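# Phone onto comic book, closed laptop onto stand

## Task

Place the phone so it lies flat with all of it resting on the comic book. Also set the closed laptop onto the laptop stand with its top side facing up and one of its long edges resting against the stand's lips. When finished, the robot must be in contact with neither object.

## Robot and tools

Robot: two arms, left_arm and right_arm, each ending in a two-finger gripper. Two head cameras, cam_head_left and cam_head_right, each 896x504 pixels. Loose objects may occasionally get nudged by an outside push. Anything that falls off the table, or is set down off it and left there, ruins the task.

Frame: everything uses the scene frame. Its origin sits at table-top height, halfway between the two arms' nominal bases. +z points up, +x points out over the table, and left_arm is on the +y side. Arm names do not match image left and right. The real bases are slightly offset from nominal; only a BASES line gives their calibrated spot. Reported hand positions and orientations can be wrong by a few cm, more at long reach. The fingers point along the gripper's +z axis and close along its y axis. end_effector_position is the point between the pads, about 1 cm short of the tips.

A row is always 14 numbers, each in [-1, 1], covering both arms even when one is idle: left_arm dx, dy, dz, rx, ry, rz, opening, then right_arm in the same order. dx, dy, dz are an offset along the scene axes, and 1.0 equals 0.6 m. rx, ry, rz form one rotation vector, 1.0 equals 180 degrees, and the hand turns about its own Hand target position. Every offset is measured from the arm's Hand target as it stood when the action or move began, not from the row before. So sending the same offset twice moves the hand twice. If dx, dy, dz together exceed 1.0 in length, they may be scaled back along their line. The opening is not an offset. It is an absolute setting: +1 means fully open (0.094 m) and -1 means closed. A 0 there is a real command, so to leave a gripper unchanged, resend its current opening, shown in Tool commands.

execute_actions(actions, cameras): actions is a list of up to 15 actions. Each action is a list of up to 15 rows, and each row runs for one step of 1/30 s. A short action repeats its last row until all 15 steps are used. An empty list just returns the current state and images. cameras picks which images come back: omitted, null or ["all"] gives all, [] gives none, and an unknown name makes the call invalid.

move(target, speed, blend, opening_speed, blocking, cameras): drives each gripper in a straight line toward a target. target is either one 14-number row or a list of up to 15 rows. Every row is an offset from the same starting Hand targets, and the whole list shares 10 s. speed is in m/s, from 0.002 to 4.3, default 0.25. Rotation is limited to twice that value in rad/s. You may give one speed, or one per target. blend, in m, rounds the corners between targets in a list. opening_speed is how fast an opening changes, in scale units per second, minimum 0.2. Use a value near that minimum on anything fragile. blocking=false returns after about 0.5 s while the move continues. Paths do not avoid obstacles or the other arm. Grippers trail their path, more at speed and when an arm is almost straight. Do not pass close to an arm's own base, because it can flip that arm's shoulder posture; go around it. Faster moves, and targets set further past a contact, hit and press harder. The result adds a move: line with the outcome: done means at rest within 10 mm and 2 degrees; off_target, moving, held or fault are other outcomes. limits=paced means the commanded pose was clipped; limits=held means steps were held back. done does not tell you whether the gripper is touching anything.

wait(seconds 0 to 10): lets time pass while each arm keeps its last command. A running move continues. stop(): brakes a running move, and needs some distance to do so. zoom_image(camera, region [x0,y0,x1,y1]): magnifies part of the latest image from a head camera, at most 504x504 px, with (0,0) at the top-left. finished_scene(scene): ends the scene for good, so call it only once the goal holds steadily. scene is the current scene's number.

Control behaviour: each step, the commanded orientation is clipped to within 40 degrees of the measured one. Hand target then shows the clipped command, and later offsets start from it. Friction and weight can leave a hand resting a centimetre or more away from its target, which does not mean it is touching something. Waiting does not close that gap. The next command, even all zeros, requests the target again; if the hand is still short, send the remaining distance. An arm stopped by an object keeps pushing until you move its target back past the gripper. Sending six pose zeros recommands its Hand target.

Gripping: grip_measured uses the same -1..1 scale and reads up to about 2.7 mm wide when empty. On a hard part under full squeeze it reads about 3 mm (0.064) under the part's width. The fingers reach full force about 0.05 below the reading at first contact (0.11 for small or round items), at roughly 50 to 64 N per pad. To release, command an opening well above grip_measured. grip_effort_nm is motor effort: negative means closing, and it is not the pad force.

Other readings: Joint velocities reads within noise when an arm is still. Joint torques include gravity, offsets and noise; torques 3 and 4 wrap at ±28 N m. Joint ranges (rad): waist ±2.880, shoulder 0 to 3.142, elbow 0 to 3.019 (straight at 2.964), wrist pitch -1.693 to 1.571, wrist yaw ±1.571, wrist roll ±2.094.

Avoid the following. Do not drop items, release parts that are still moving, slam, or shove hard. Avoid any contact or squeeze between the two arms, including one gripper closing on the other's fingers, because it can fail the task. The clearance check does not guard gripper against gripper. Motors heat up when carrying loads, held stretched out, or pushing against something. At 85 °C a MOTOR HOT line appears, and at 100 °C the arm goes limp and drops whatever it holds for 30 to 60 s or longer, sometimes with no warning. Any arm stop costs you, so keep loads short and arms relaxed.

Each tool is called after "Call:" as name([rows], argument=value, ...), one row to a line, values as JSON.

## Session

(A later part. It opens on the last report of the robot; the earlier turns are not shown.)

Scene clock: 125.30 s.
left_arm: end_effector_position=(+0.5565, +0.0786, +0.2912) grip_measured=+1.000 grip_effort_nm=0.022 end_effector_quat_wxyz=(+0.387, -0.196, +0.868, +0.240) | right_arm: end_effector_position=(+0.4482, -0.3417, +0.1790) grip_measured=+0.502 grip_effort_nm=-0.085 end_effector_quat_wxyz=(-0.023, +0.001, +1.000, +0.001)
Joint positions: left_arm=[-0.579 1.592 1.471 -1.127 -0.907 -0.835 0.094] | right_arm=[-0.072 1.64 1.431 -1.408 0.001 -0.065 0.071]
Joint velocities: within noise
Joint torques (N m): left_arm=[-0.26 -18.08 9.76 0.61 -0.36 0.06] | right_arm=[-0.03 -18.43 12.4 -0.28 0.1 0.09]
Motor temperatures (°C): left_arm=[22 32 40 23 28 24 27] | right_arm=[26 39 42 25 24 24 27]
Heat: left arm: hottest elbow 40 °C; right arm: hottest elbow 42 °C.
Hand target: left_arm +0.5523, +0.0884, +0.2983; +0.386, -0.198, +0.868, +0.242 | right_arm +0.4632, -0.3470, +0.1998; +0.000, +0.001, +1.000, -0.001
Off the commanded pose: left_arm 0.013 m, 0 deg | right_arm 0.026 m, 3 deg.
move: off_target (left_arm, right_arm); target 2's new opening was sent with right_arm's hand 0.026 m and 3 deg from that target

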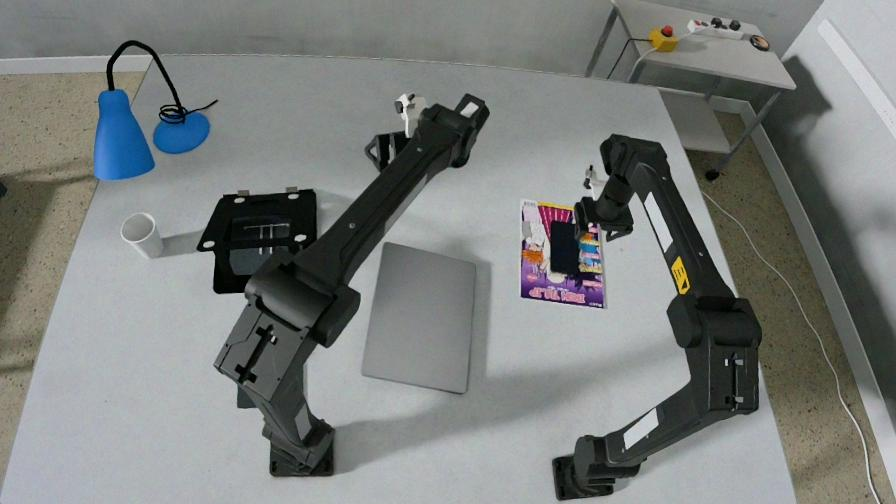

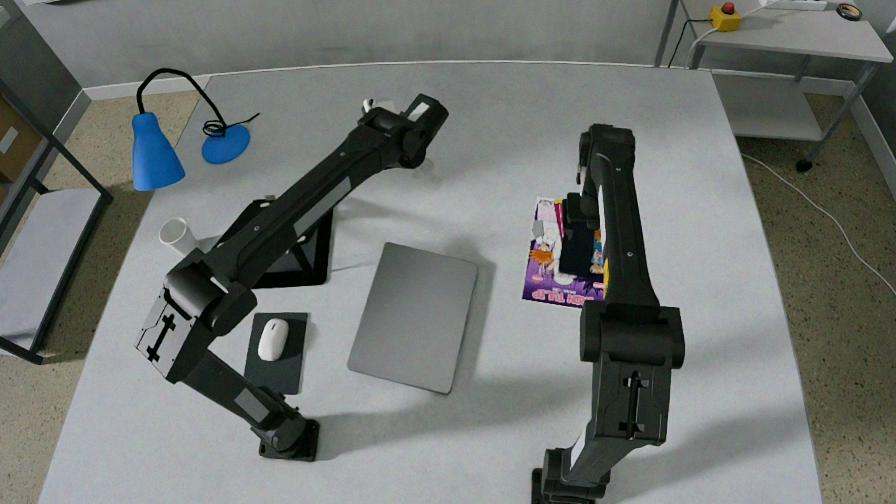

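Call:
move([
  [-0.05,0.15,-0.1,-0.161,0.257,-0.132,-1,-0.3,0.1,-0.05,0,0,0,-1],
  [-0.09,0.15,-0.3,-0.161,0.257,-0.132,-1,-0.42,0.3,-0.15,0,0,0,-1],
], speed=0.25)

Call:
zoom_image(camera="cam_head_left", region=[300, 200, 540, 420])

Call:
zoom_image(camera="cam_head_right", region=[300, 200, 540, 420])

Scene clock: 141.20 s.
left_arm: end_effector_position=(+0.4979, +0.1773, +0.1226) grip_measured=-0.981 grip_effort_nm=-1.004 end_effector_quat_wxyz=(+0.000, -0.003, +1.000, +0.001) | right_arm: end_effector_position=(+0.2146, -0.1687, +0.1154) grip_measured=-0.991 grip_effort_nm=-0.486 end_effector_quat_wxyz=(+0.001, +0.003, +1.000, +0.001)
Joint positions: left_arm=[-0.168 1.637 1.274 -1.208 -0.003 -0.145 0.001] | right_arm=[0.52 1.141 0.76 -1.187 0 0.531 0]
Joint velocities: within noise
Joint torques (N m): left_arm=[-1.38 -15.68 8.88 0.72 0.1 0.11] | right_arm=[1.38 -7.77 7.19 0.5 0.14 0.25]
Motor temperatures (°C): left_arm=[22 31 39 23 28 24 27] | right_arm=[26 39 43 25 24 24 26]
Heat: left arm: hottest elbow 39 °C; right arm: hottest elbow 43 °C.
Hand target: left_arm +0.4984, +0.1783, +0.1185; +0.001, +0.000, +1.000, +0.000 | right_arm +0.2111, -0.1669, +0.1097; -0.001, +0.001, +1.000, -0.001
Off the commanded pose: left_arm 0.004 m, 0 deg | right_arm 0.007 m, 0 deg.
move: done

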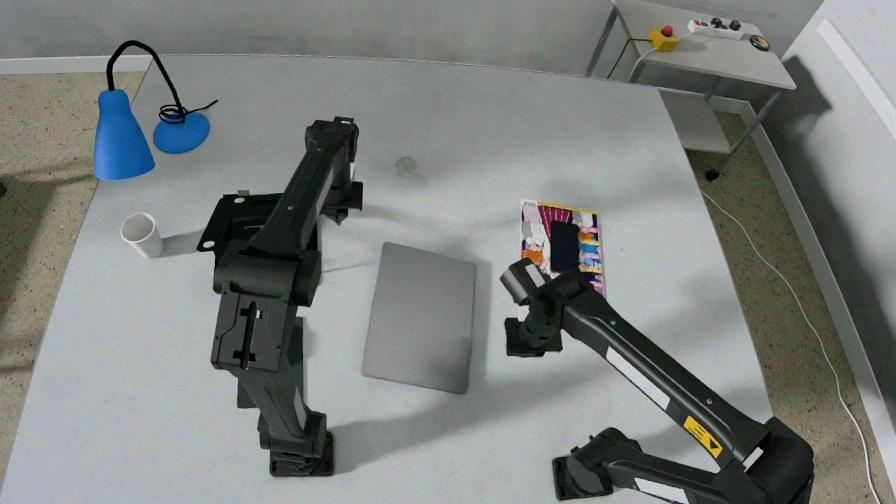

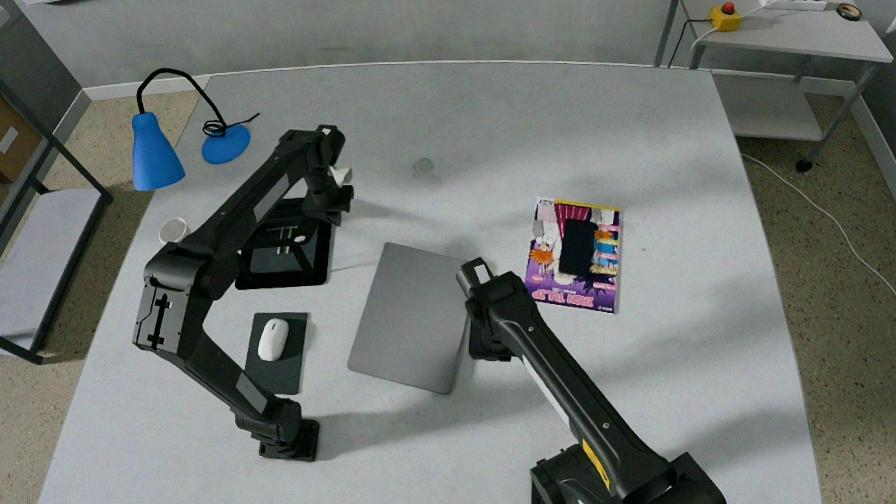

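Scaled by 2.100.

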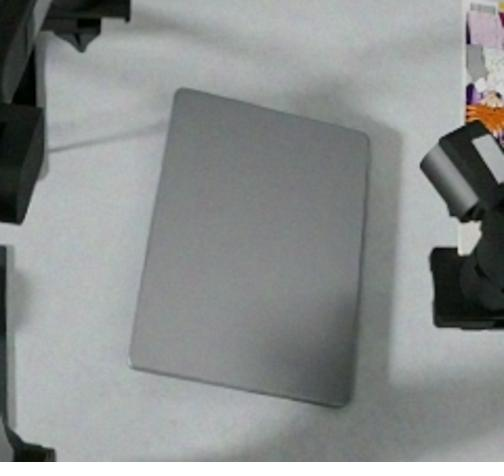

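Scaled by 2.100.

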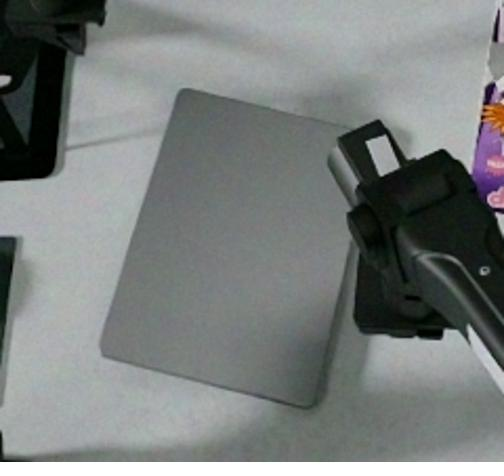

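Call:
move(target=[0.0,0,-0.165,0,0,0,-1,-0.01,0,-0.155,0,0,0,-1], speed=0.2)

Call:
zoom_image(camera="cam_head_left", region=[300, 200, 540, 420])

Call:
zoom_image(camera="cam_head_right", region=[300, 200, 540, 420])

Scene clock: 146.27 s.
left_arm: end_effector_position=(+0.4966, +0.1775, +0.0202) grip_measured=-0.981 grip_effort_nm=-1.004 end_effector_quat_wxyz=(-0.004, -0.003, +1.000, +0.002) | right_arm: end_effector_position=(+0.2101, -0.1679, +0.0250) grip_measured=-0.991 grip_effort_nm=-0.491 end_effector_quat_wxyz=(+0.007, +0.003, +1.000, +0.004)
Joint positions: left_arm=[-0.168 1.767 1.144 -0.956 -0.003 -0.145 0.001] | right_arm=[0.531 1.28 0.594 -0.868 0 0.543 0]
Joint velocities: within noise
Joint torques (N m): left_arm=[-1.55 -16.79 7.97 0.68 0.06 0.1] | right_arm=[1.38 -7.12 6.08 0.55 0.14 0.21]
Motor temperatures (°C): left_arm=[22 31 39 23 27 24 28] | right_arm=[26 39 43 25 24 24 26]
Heat: left arm: hottest elbow 39 °C; right arm: hottest elbow 43 °C.
Hand target: left_arm +0.4985, +0.1783, +0.0196; +0.001, +0.000, +1.000, +0.000 | right_arm +0.2052, -0.1669, +0.0167; +0.000, +0.001, +1.000, -0.001
Off the commanded pose: left_arm 0.002 m, 1 deg | right_arm 0.010 m, 1 deg.
move: done

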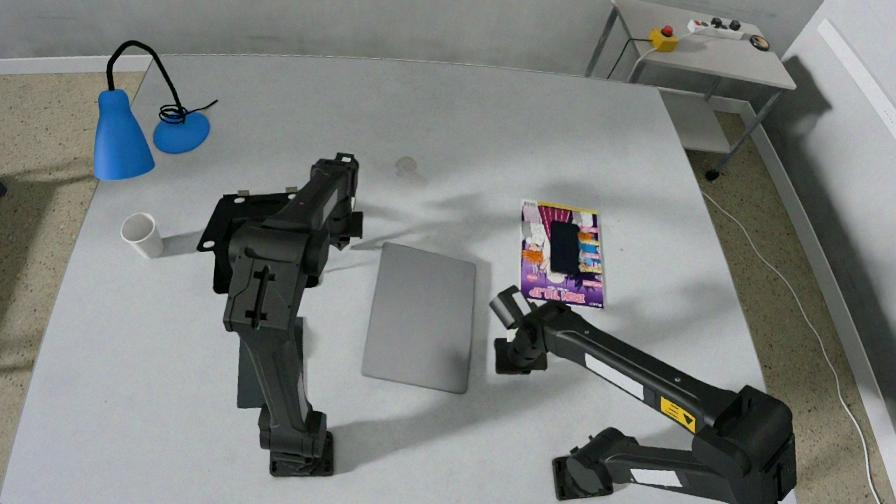

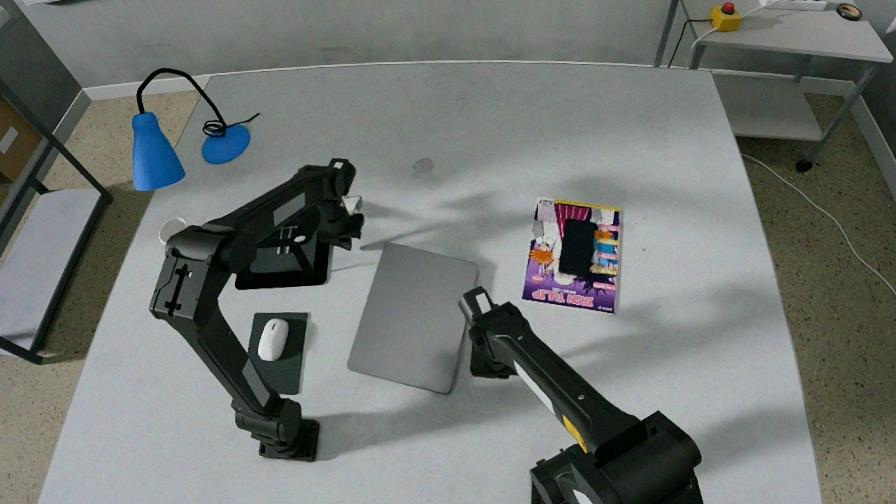

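Scaled by 2.100.

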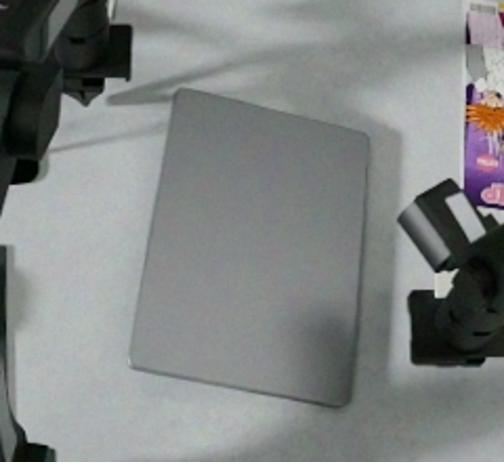

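Scaled by 2.100.

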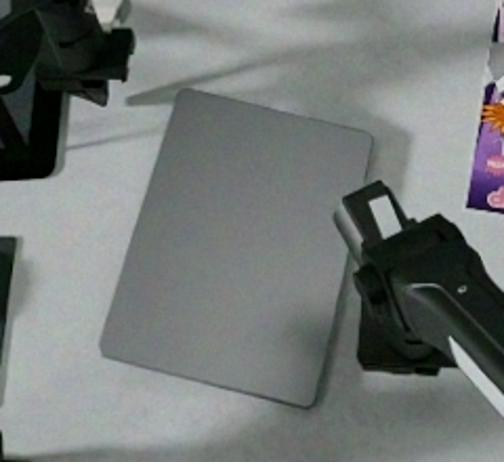

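Call:
move([
  [-0.03,-0.1,0.0,0,0,0,-1,-0.025,0.1,0.01,0,0,0,-1],
  [-0.03,-0.24,0.0,0,0,0,-1,-0.025,0.2,0.01,0,0,0,-1],
], speed=0.08)

Scene clock: 151.83 s.
left_arm: end_effector_position=(+0.4663, +0.0504, +0.0123) grip_measured=-0.981 grip_effort_nm=-0.994 end_effector_quat_wxyz=(-0.008, -0.002, +1.000, +0.005) | right_arm: end_effector_position=(+0.1809, -0.0640, +0.0173) grip_measured=-0.991 grip_effort_nm=-0.486 end_effector_quat_wxyz=(-0.005, +0.003, +1.000, -0.007)
Joint positions: left_arm=[-0.445 1.797 1.163 -0.956 -0.004 -0.421 0.001] | right_arm=[0.86 1.44 0.72 -0.868 0.001 0.87 0]
Joint velocities: within noise
Joint torques (N m): left_arm=[-2.67 -14.86 12.75 -0.14 0.09 -0.11] | right_arm=[1.38 -9.47 9.81 -0.16 0.1 0.2]
Motor temperatures (°C): left_arm=[22 31 39 23 27 24 28] | right_arm=[26 39 43 25 24 24 26]
Heat: left arm: hottest elbow 39 °C; right arm: hottest elbow 43 °C.
Hand target: left_arm +0.4803, +0.0344, +0.0194; +0.001, +0.000, +1.000, +0.000 | right_arm +0.1902, -0.0469, +0.0228; +0.000, +0.001, +1.000, -0.001
Off the commanded pose: left_arm 0.023 m, 1 deg | right_arm 0.020 m, 1 deg.
move: off_target (left_arm, right_arm)

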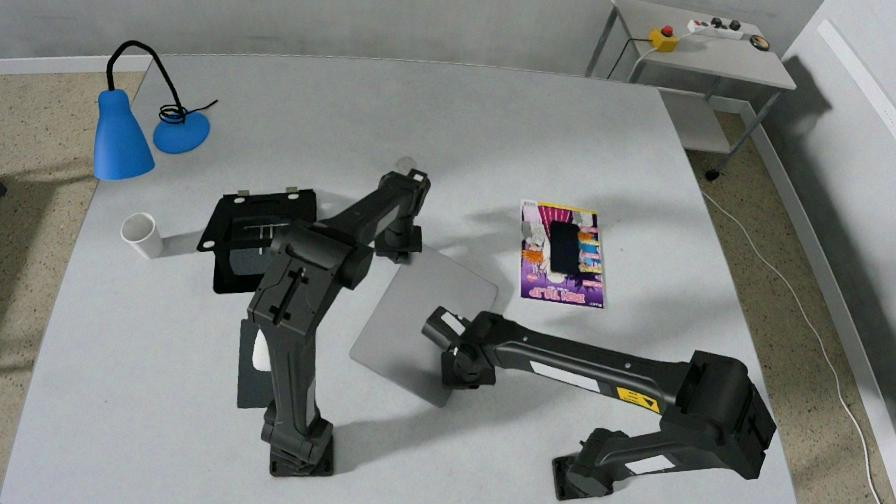

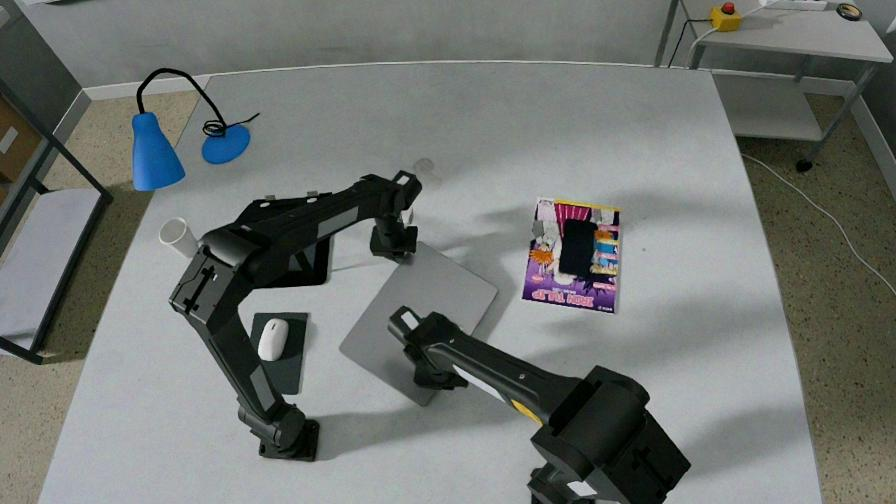

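Call:
move([
  [-0.02,-0.08,0.0,0,0,0,-1,0.01,0.07,0.0,0,0,0,-1],
  [-0.06,-0.14,0.0,0,0,0,-1,0.04,0.13,0.0,0,0,0,-1],
], speed=0.08)

Scene clock: 157.93 s.
left_arm: end_effector_position=(+0.4566, -0.0273, +0.0237) grip_measured=-0.981 grip_effort_nm=-0.999 end_effector_quat_wxyz=(+0.014, -0.019, +1.000, +0.000) | right_arm: end_effector_position=(+0.1762, -0.0030, +0.0160) grip_measured=-0.991 grip_effort_nm=-0.486 end_effector_quat_wxyz=(-0.037, -0.011, +0.999, -0.026)
Joint positions: left_arm=[-0.598 1.819 1.232 -0.961 -0.016 -0.607 0.001] | right_arm=[0.963 1.593 0.89 -0.953 -0.03 0.945 0]
Joint velocities: within noise
Joint torques (N m): left_arm=[-4.84 -16.15 10.28 -0.13 0.47 -0.07] | right_arm=[-0.67 -11.16 12.6 1.16 1.11 0.24]
Motor temperatures (°C): left_arm=[22 31 39 23 27 24 28] | right_arm=[26 39 43 25 24 24 26]
Heat: left arm: hottest elbow 39 °C; right arm: hottest elbow 43 °C.
Hand target: left_arm +0.4444, -0.0495, +0.0194; +0.001, +0.000, +1.000, +0.000 | right_arm +0.2142, +0.0311, +0.0228; +0.000, +0.001, +1.000, -0.001
Off the commanded pose: left_arm 0.026 m, 3 deg | right_arm 0.052 m, 5 deg.
move: off_target (left_arm, right_arm)

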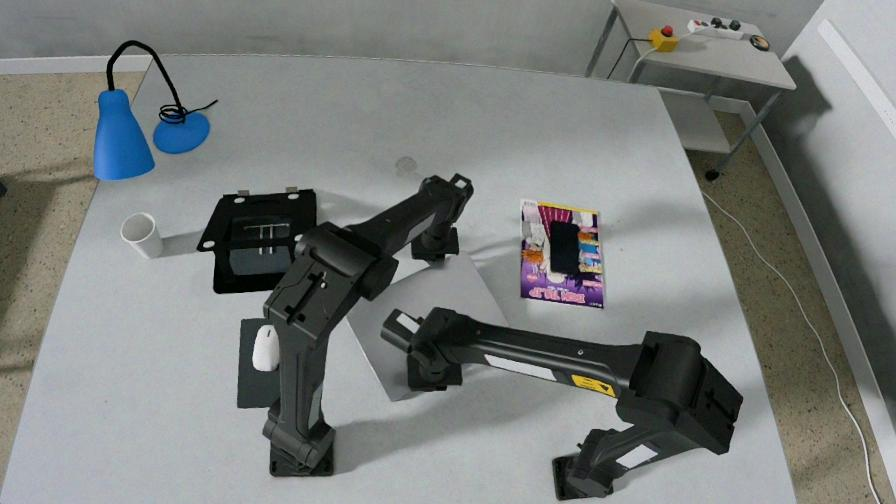

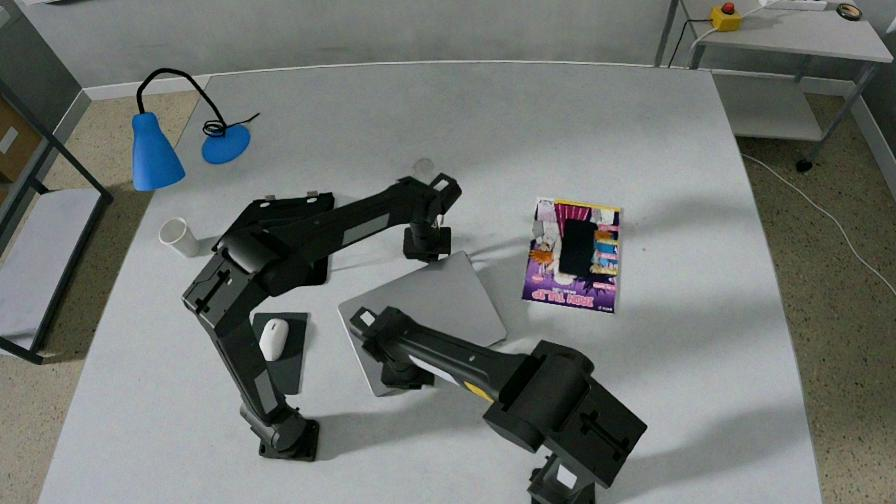

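Call:
move([
  [-0.05,-0.07,0.0,0,0,0,-1,0.04,0.05,0.0,0,0,0,-1],
  [-0.12,-0.12,0.0,0,0,0,-1,0.09,0.09,0.0,0,0,0,-1],
], speed=0.08)

Scene clock: 163.23 s.
left_arm: end_effector_position=(+0.3861, -0.1274, +0.0295) grip_measured=-0.981 grip_effort_nm=-0.989 end_effector_quat_wxyz=(+0.017, +0.000, +1.000, -0.014) | right_arm: end_effector_position=(+0.2576, +0.0781, +0.0330) grip_measured=-0.991 grip_effort_nm=-0.476 end_effector_quat_wxyz=(+0.004, +0.001, +1.000, +0.006)
Joint positions: left_arm=[-0.835 1.819 1.25 -0.958 -0.005 -0.806 0.001] | right_arm=[0.929 1.76 1.176 -0.972 -0.001 0.936 0]
Joint velocities: within noise
Joint torques (N m): left_arm=[-2.2 -16.73 7.08 -0.31 0.06 -0.11] | right_arm=[-0.21 -14.62 10.03 -0.1 0.16 0.1]
Motor temperatures (°C): left_arm=[22 31 38 23 27 24 28] | right_arm=[26 39 45 25 25 24 26]
Heat: left arm: hottest elbow 38 °C; right arm: hottest elbow 45 °C.
Hand target: left_arm +0.3723, -0.1216, +0.0193; +0.001, +0.000, +1.000, +0.000 | right_arm +0.2682, +0.0851, +0.0229; +0.000, +0.001, +1.000, -0.001
Off the commanded pose: left_arm 0.018 m, 2 deg | right_arm 0.016 m, 1 deg.
move: off_target (left_arm, right_arm)

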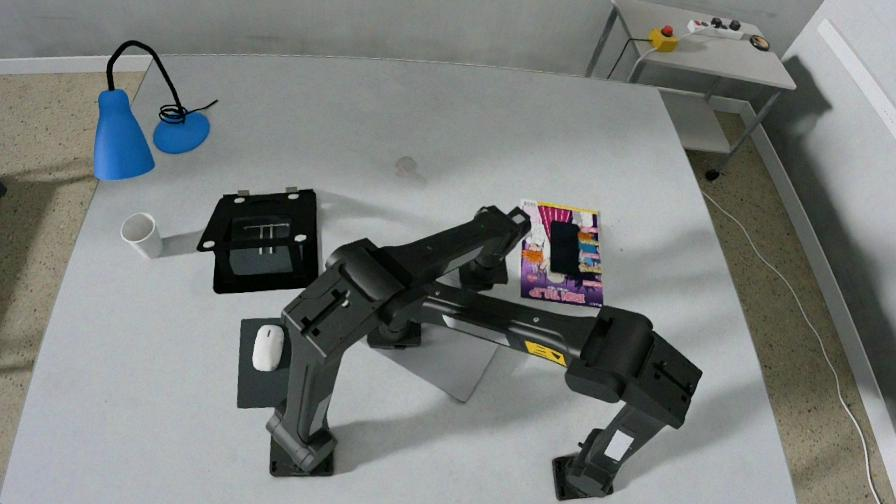

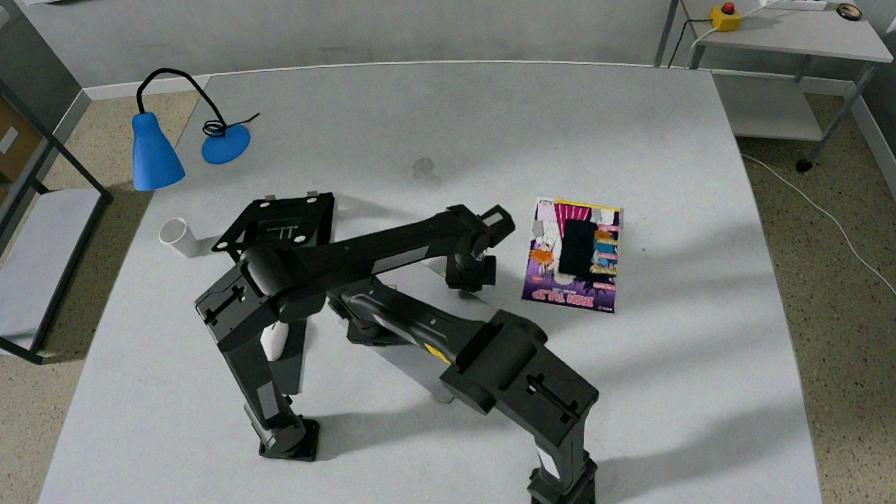

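Call:
move([
  [0.0,0.0,0.0,0,0,0,-1,-0.12,-0.05,0.02,0,0,0,-1],
  [0.06,0.0,0.15,0,0,0,-1,-0.14,-0.3,0.2,0,0,0,-1],
], speed=0.2, cameras=[])

Call:
move([
  [0.05,0.4,0.15,0,0,0,-1,0,-0.15,0.1,0,0,0,-1],
], speed=0.25)

Call:
zoom_image(camera="cam_head_left", region=[300, 200, 540, 420])

Call:
zoom_image(camera="cam_head_right", region=[300, 200, 540, 420])

Scene clock: 170.50 s.
left_arm: end_effector_position=(+0.3865, -0.1089, +0.0785) grip_measured=-0.981 grip_effort_nm=-0.989 end_effector_quat_wxyz=(-0.025, +0.001, +0.999, +0.026) | right_arm: end_effector_position=(+0.1867, -0.0864, +0.1468) grip_measured=-0.991 grip_effort_nm=-0.481 end_effector_quat_wxyz=(+0.006, -0.001, +1.000, +0.006)
Joint positions: left_arm=[-0.808 1.793 1.357 -1.206 -0.002 -0.777 0.001] | right_arm=[0.799 1.182 0.879 -1.25 0.001 0.801 0]
Joint velocities: within noise
Joint torques (N m): left_arm=[-0.79 -19.19 14.83 -0.06 -0.03 0.1] | right_arm=[-0.38 -10.05 7.42 -0.2 0.11 0.09]
Motor temperatures (°C): left_arm=[22 30 38 23 27 24 28] | right_arm=[26 39 45 25 24 24 26]
Heat: left arm: hottest elbow 38 °C; right arm: hottest elbow 45 °C.
Hand target: left_arm +0.4083, -0.1216, +0.1093; +0.001, +0.000, +1.000, +0.000 | right_arm +0.1843, -0.0949, +0.1429; +0.000, +0.001, +1.000, -0.001
Off the commanded pose: left_arm 0.040 m, 4 deg | right_arm 0.010 m, 1 deg.
move: off_target (left_arm)
No camera images: "cameras" was empty.

Scene clock: 172.50 s.
left_arm: end_effector_position=(+0.4394, +0.1157, +0.1915) grip_measured=-0.981 grip_effort_nm=-0.989 end_effector_quat_wxyz=(-0.004, -0.002, +1.000, +0.003) | right_arm: end_effector_position=(+0.1827, -0.1821, +0.1969) grip_measured=-0.991 grip_effort_nm=-0.476 end_effector_quat_wxyz=(-0.004, -0.002, +1.000, -0.004)
Joint positions: left_arm=[-0.33 1.482 1.281 -1.379 -0.003 -0.306 0.001] | right_arm=[0.54 0.987 0.879 -1.474 0.002 0.542 0]
Joint velocities: within noise
Joint torques (N m): left_arm=[-0.56 -14.51 10.41 -0.13 0.09 0.1] | right_arm=[-0.38 -6.95 9.47 -0.23 0.07 0.1]
Motor temperatures (°C): left_arm=[22 30 38 23 27 24 28] | right_arm=[26 39 45 25 24 24 26]
Heat: left arm: hottest elbow 38 °C; right arm: hottest elbow 45 °C.
Hand target: left_arm +0.4383, +0.1184, +0.1994; +0.001, +0.000, +1.000, +0.000 | right_arm +0.1843, -0.1849, +0.2029; +0.000, +0.001, +1.000, -0.001
Off the commanded pose: left_arm 0.008 m, 1 deg | right_arm 0.007 m, 1 deg.
move: done

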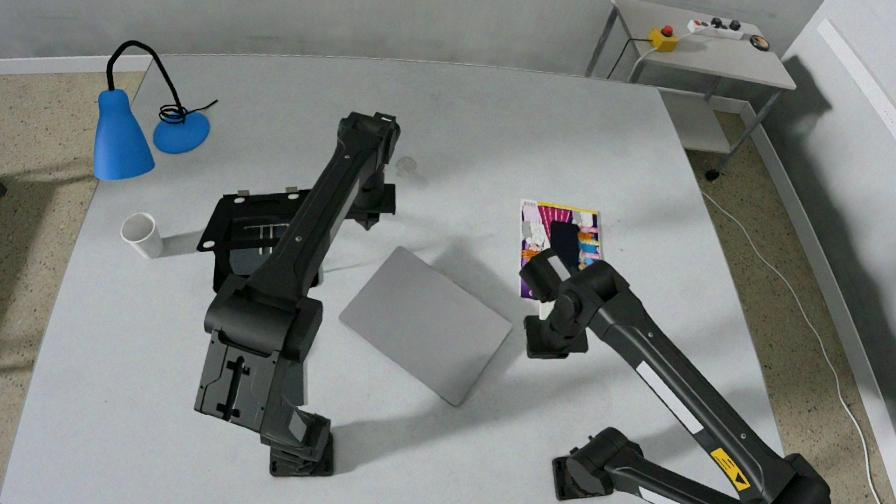

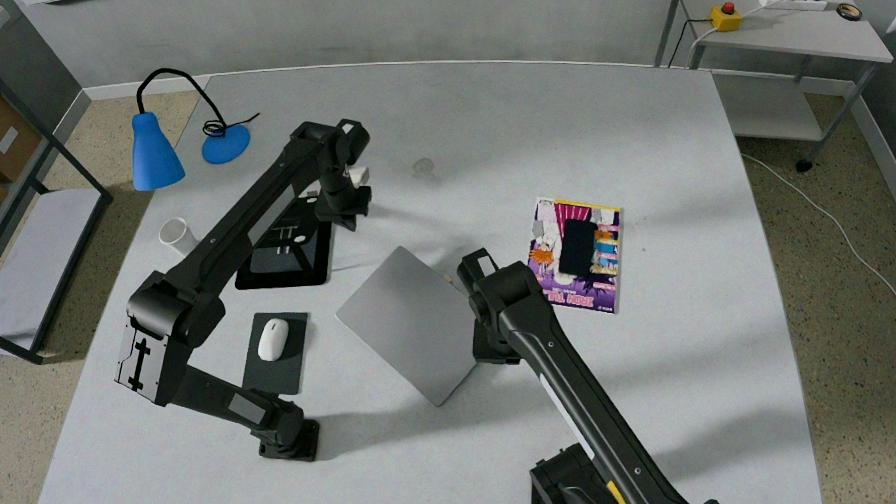

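Scaled by 2.100.

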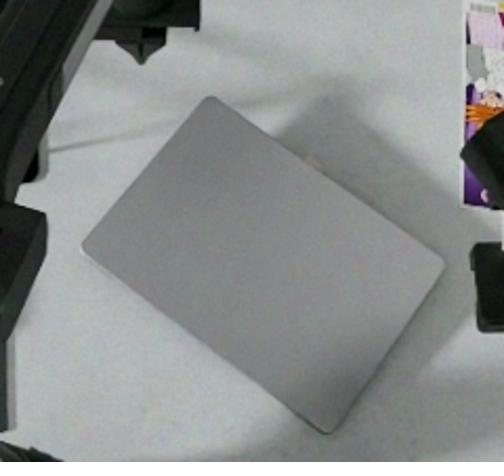

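Scaled by 2.100.

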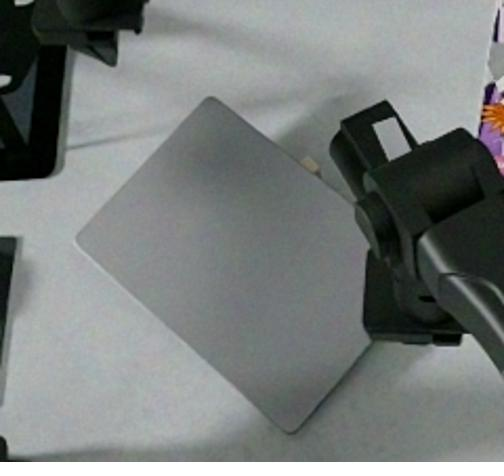

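Call:
move([
  [0.15,-0.1,0.0,0,0,0,-1,-0.1,0.15,-0.1,0,0,0,-1],
  [0.16,-0.1,-0.295,0,0,0,-1,-0.11,0.2,-0.3,0,0,0,-1],
], speed=0.25)

Call:
zoom_image(camera="cam_head_left", region=[300, 200, 540, 420])

Call:
zoom_image(camera="cam_head_right", region=[300, 200, 540, 420])

Scene clock: 184.63 s.
left_arm: end_effector_position=(+0.5323, +0.0626, +0.0198) grip_measured=-0.981 grip_effort_nm=-0.989 end_effector_quat_wxyz=(-0.007, +0.001, +1.000, +0.003) | right_arm: end_effector_position=(+0.1231, -0.0637, +0.0313) grip_measured=-0.991 grip_effort_nm=-0.476 end_effector_quat_wxyz=(+0.003, +0.003, +1.000, +0.007)
Joint positions: left_arm=[-0.373 1.908 1.358 -1.036 -0.001 -0.341 0.001] | right_arm=[1.013 1.298 0.63 -0.888 -0.001 1.024 0]
Joint velocities: within noise
Joint torques (N m): left_arm=[-2.96 -19.43 8.69 0.66 -0.06 -0.07] | right_arm=[1.44 -7.65 6.13 0.44 0.15 0.27]
Motor temperatures (°C): left_arm=[22 30 38 23 27 24 28] | right_arm=[26 38 46 25 24 24 26]
Heat: left arm: hottest elbow 38 °C; right arm: hottest elbow 46 °C.
Hand target: left_arm +0.5344, +0.0584, +0.0225; +0.001, +0.000, +1.000, +0.000 | right_arm +0.1182, -0.0650, +0.0228; -0.001, +0.001, +1.000, -0.001
Off the commanded pose: left_arm 0.005 m, 1 deg | right_arm 0.010 m, 1 deg.
move: done

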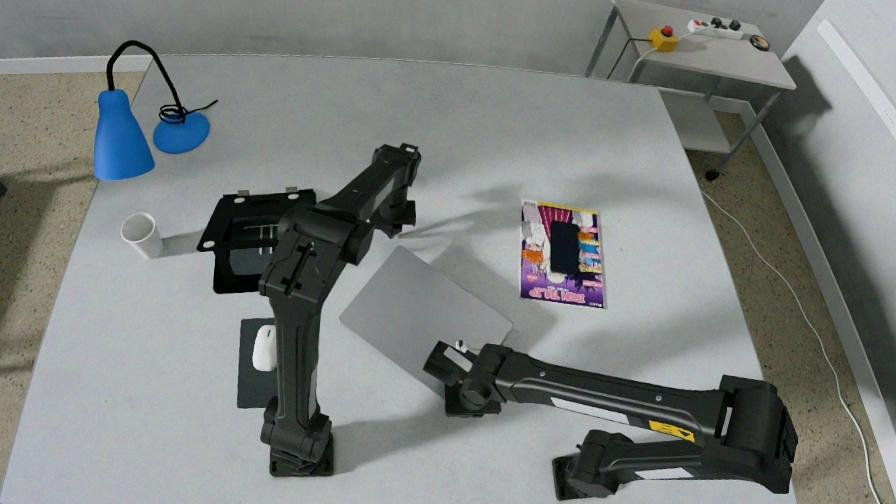

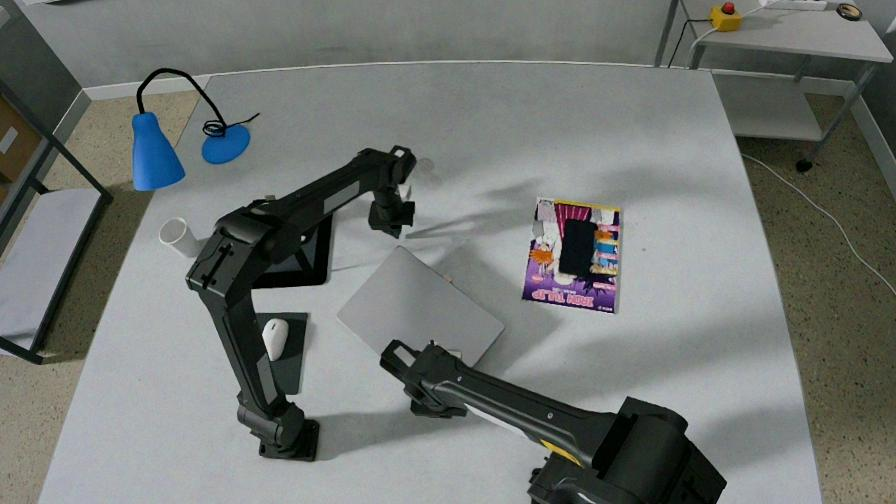

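Scaled by 2.100.

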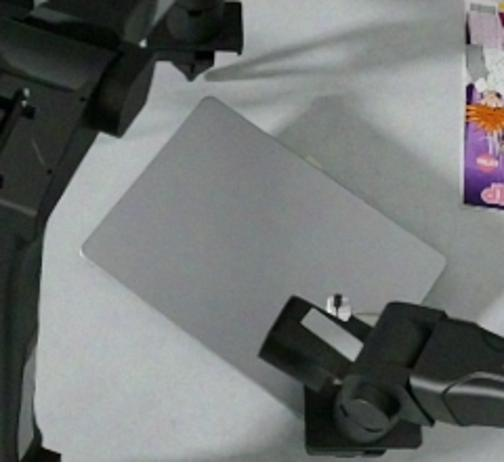

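Scaled by 2.100.

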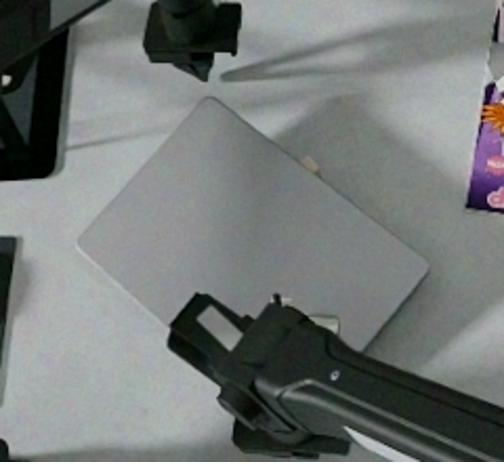

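Call:
move([
  [0.0,-0.06,0.0,0,0,0,-1,0,0,0.1,0,0,0,-1],
  [0.0,-0.06,0.0,0,0,0,-1,-0.06,0.06,0.1,0,0,0,-1],
  [0.0,-0.06,0.0,0,0,0,-1,-0.06,0.06,-0.01,0,0,0,-1],
], speed=0.2)

Call:
zoom_image(camera="cam_head_left", region=[300, 200, 540, 440])

Call:
zoom_image(camera="cam_head_right", region=[300, 200, 540, 440])

Scene clock: 189.97 s.
left_arm: end_effector_position=(+0.5185, +0.0313, +0.0137) grip_measured=-0.981 grip_effort_nm=-0.989 end_effector_quat_wxyz=(-0.012, +0.003, +1.000, +0.005) | right_arm: end_effector_position=(+0.0863, -0.0264, +0.0257) grip_measured=-0.991 grip_effort_nm=-0.486 end_effector_quat_wxyz=(+0.002, +0.002, +1.000, +0.008)
Joint positions: left_arm=[-0.437 1.92 1.358 -1.036 0 -0.402 0.001] | right_arm=[1.18 1.356 0.665 -0.864 -0.002 1.189 0]
Joint velocities: within noise
Joint torques (N m): left_arm=[-1.96 -18.14 12.71 0.01 0.01 -0.09] | right_arm=[1.14 -8.53 5.96 0.49 0.16 0.25]
Motor temperatures (°C): left_arm=[22 30 38 23 27 24 29] | right_arm=[26 38 45 25 24 24 26]
Heat: left arm: hottest elbow 38 °C; right arm: hottest elbow 45 °C.
Hand target: left_arm +0.5344, +0.0224, +0.0224; +0.001, +0.000, +1.000, +0.000 | right_arm +0.0822, -0.0289, +0.0168; +0.000, +0.001, +1.000, -0.001
Off the commanded pose: left_arm 0.020 m, 2 deg | right_arm 0.010 m, 1 deg.
move: off_target (left_arm)

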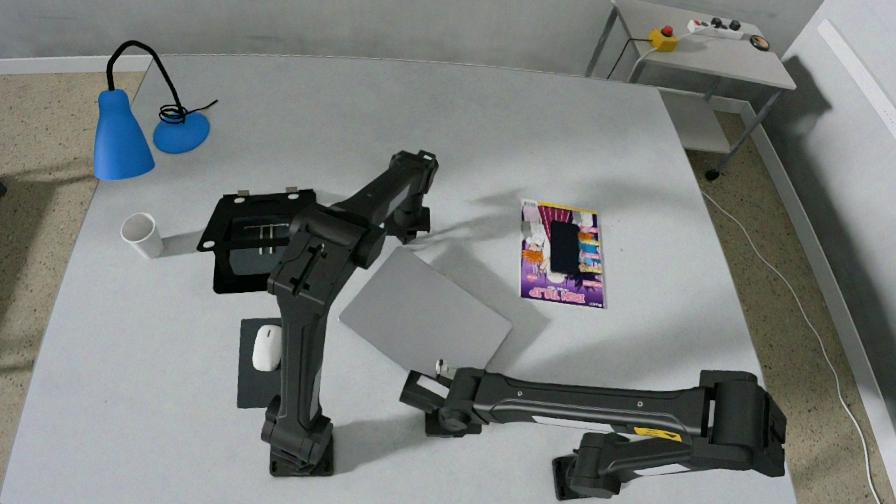

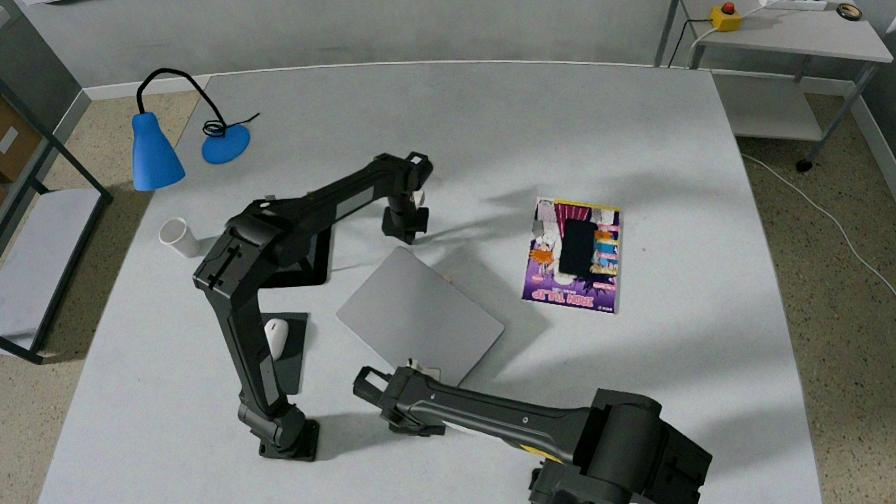

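Scaled by 2.100.

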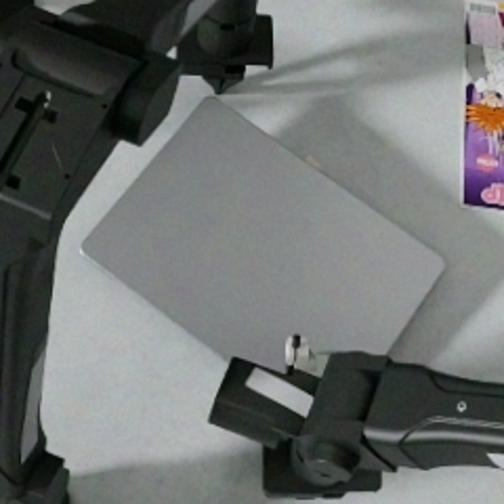

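Scaled by 2.100.

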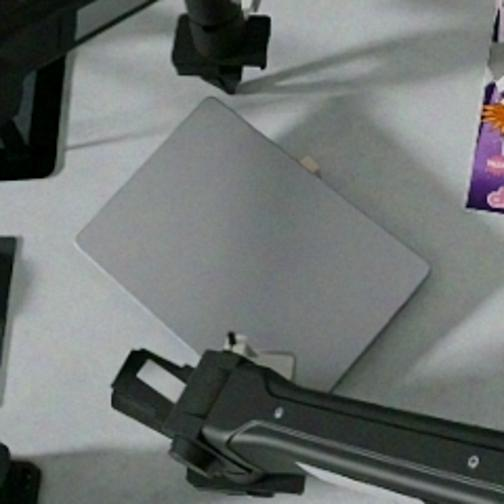

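Call:
move([
  [0.0,-0.03,0.0,0,0,0,-1,0.03,0,0,0,0,0,-1],
  [-0.1,-0.02,0.0,0,0,0,-1,0.1,-0.02,0.0,0,0,0,-1],
  [-0.16,0.0,0.0,0,0,0,-1,0.16,-0.03,0.0,0,0,0,-1],
], speed=0.08)

Call:
zoom_image(camera="cam_head_left", region=[300, 200, 540, 440])

Call:
zoom_image(camera="cam_head_right", region=[300, 200, 540, 440])

Scene clock: 195.77 s.
left_arm: end_effector_position=(+0.4632, +0.0245, +0.0307) grip_measured=-0.981 grip_effort_nm=-0.989 end_effector_quat_wxyz=(+0.022, -0.006, +1.000, -0.009) | right_arm: end_effector_position=(+0.1454, -0.0682, +0.0140) grip_measured=-0.991 grip_effort_nm=-0.476 end_effector_quat_wxyz=(-0.024, -0.007, +1.000, -0.016)
Joint positions: left_arm=[-0.497 1.752 1.155 -0.927 -0.005 -0.48 0.001] | right_arm=[0.931 1.407 0.673 -0.891 -0.019 0.922 0]
Joint velocities: within noise
Joint torques (N m): left_arm=[-3.84 -17.32 5.19 -0.27 0.06 -0.12] | right_arm=[-1.61 -7.12 10.88 1.07 0.8 0.05]
Motor temperatures (°C): left_arm=[22 31 38 23 27 24 29] | right_arm=[26 38 44 25 24 24 26]
Heat: left arm: hottest elbow 38 °C; right arm: hottest elbow 44 °C.
Hand target: left_arm +0.4385, +0.0224, +0.0225; +0.001, +0.000, +1.000, +0.000 | right_arm +0.1782, -0.0469, +0.0168; +0.000, +0.001, +1.000, -0.001
Off the commanded pose: left_arm 0.026 m, 3 deg | right_arm 0.039 m, 3 deg.
move: off_target (left_arm, right_arm)

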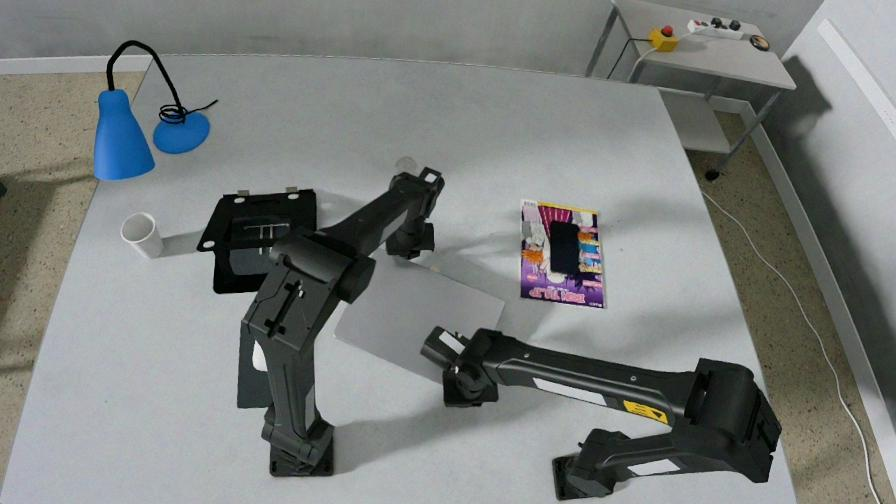

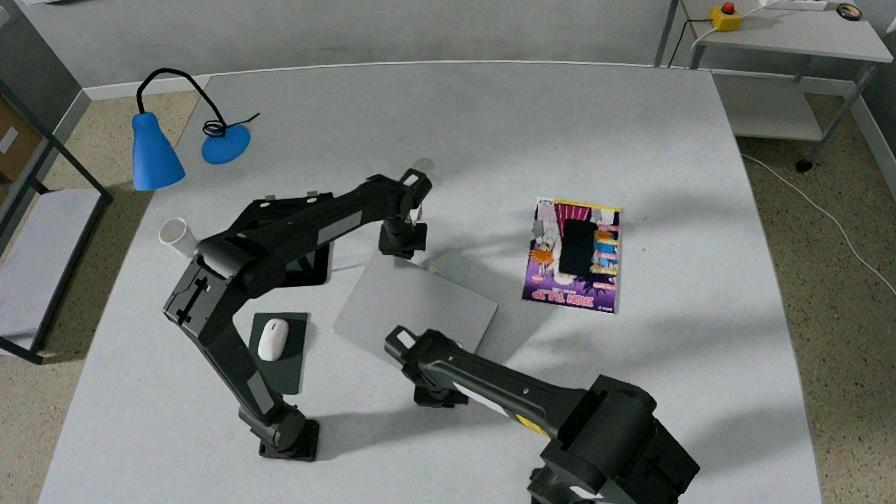

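Scaled by 2.100.

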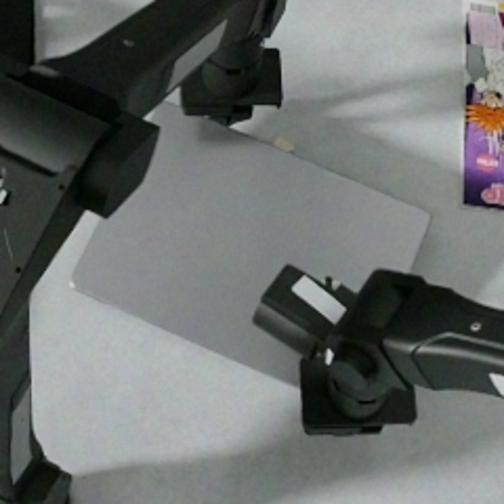

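Scaled by 2.100.

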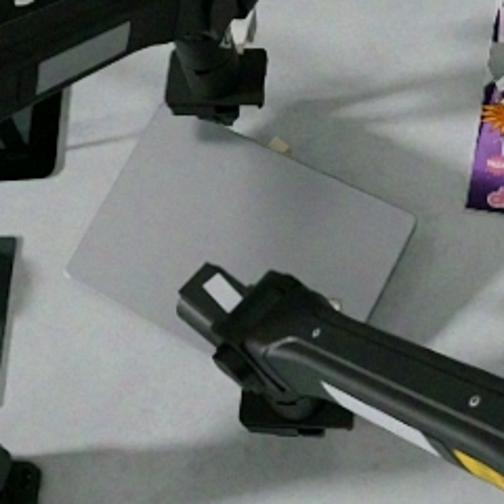

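Call:
move([
  [0.0,0.07,-0.01,0,0,0,-1,0.03,-0.03,0.01,0,0,0,-1],
  [-0.1,0.08,-0.01,0,0,0,-1,0.11,-0.05,0.01,0,0,0,-1],
], speed=0.08)

Call:
zoom_image(camera="cam_head_left", region=[300, 200, 540, 440])

Call:
zoom_image(camera="cam_head_right", region=[300, 200, 540, 440])

Scene clock: 200.53 s.
left_arm: end_effector_position=(+0.4110, +0.0796, +0.0278) grip_measured=-0.981 grip_effort_nm=-0.989 end_effector_quat_wxyz=(+0.033, -0.015, +0.999, -0.001) | right_arm: end_effector_position=(+0.2114, -0.0988, +0.0152) grip_measured=-0.991 grip_effort_nm=-0.476 end_effector_quat_wxyz=(-0.023, -0.001, +1.000, -0.021)
Joint positions: left_arm=[-0.444 1.591 0.93 -0.849 -0.026 -0.443 0.001] | right_arm=[0.717 1.464 0.738 -0.906 0.001 0.72 0]
Joint velocities: within noise
Joint torques (N m): left_arm=[-5.13 -13.68 4.3 -0.51 0.85 -0.1] | right_arm=[-0.56 -9.05 11.55 0.73 0.12 0.09]
Motor temperatures (°C): left_arm=[22 31 38 23 27 24 29] | right_arm=[26 38 44 25 24 24 26]
Heat: left arm: hottest elbow 38 °C; right arm: hottest elbow 44 °C.
Hand target: left_arm +0.3784, +0.0705, +0.0165; +0.001, +0.000, +1.000, +0.000 | right_arm +0.2443, -0.0768, +0.0229; +0.000, +0.001, +1.000, -0.001
Off the commanded pose: left_arm 0.036 m, 4 deg | right_arm 0.040 m, 3 deg.
move: off_target (left_arm, right_arm)

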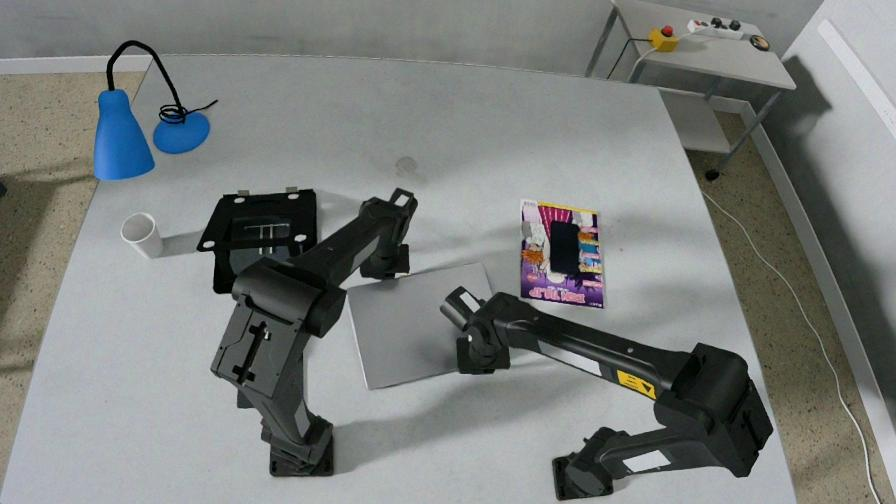

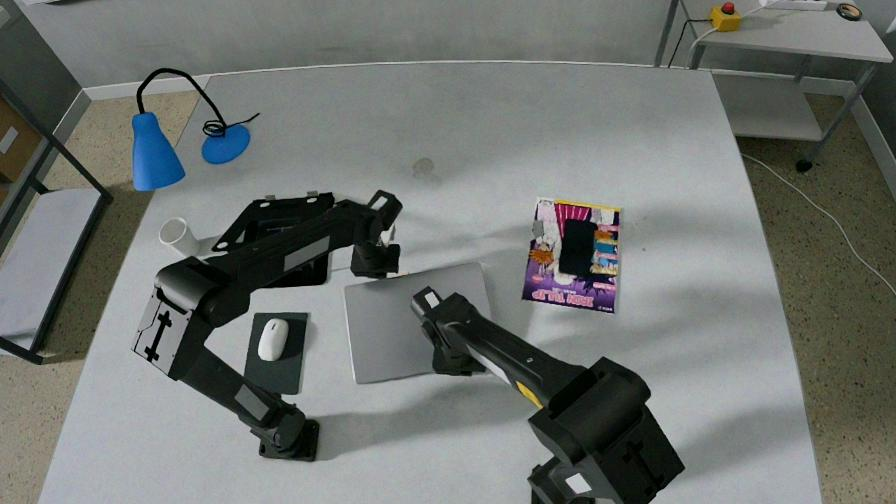

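Scaled by 2.100.

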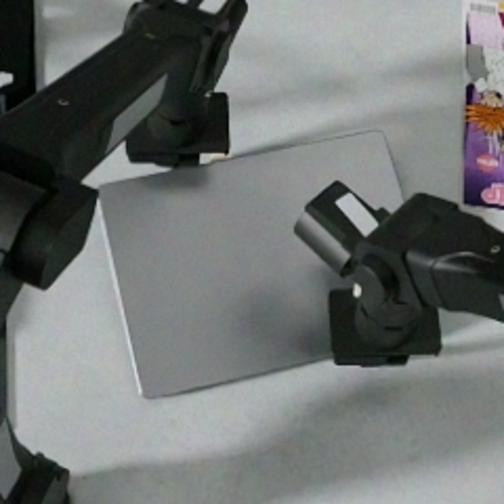

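Scaled by 2.100.

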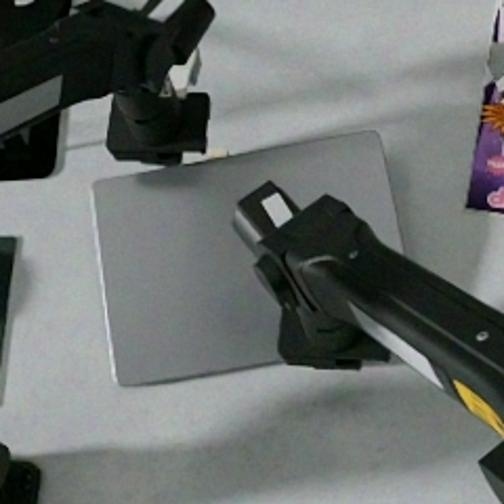

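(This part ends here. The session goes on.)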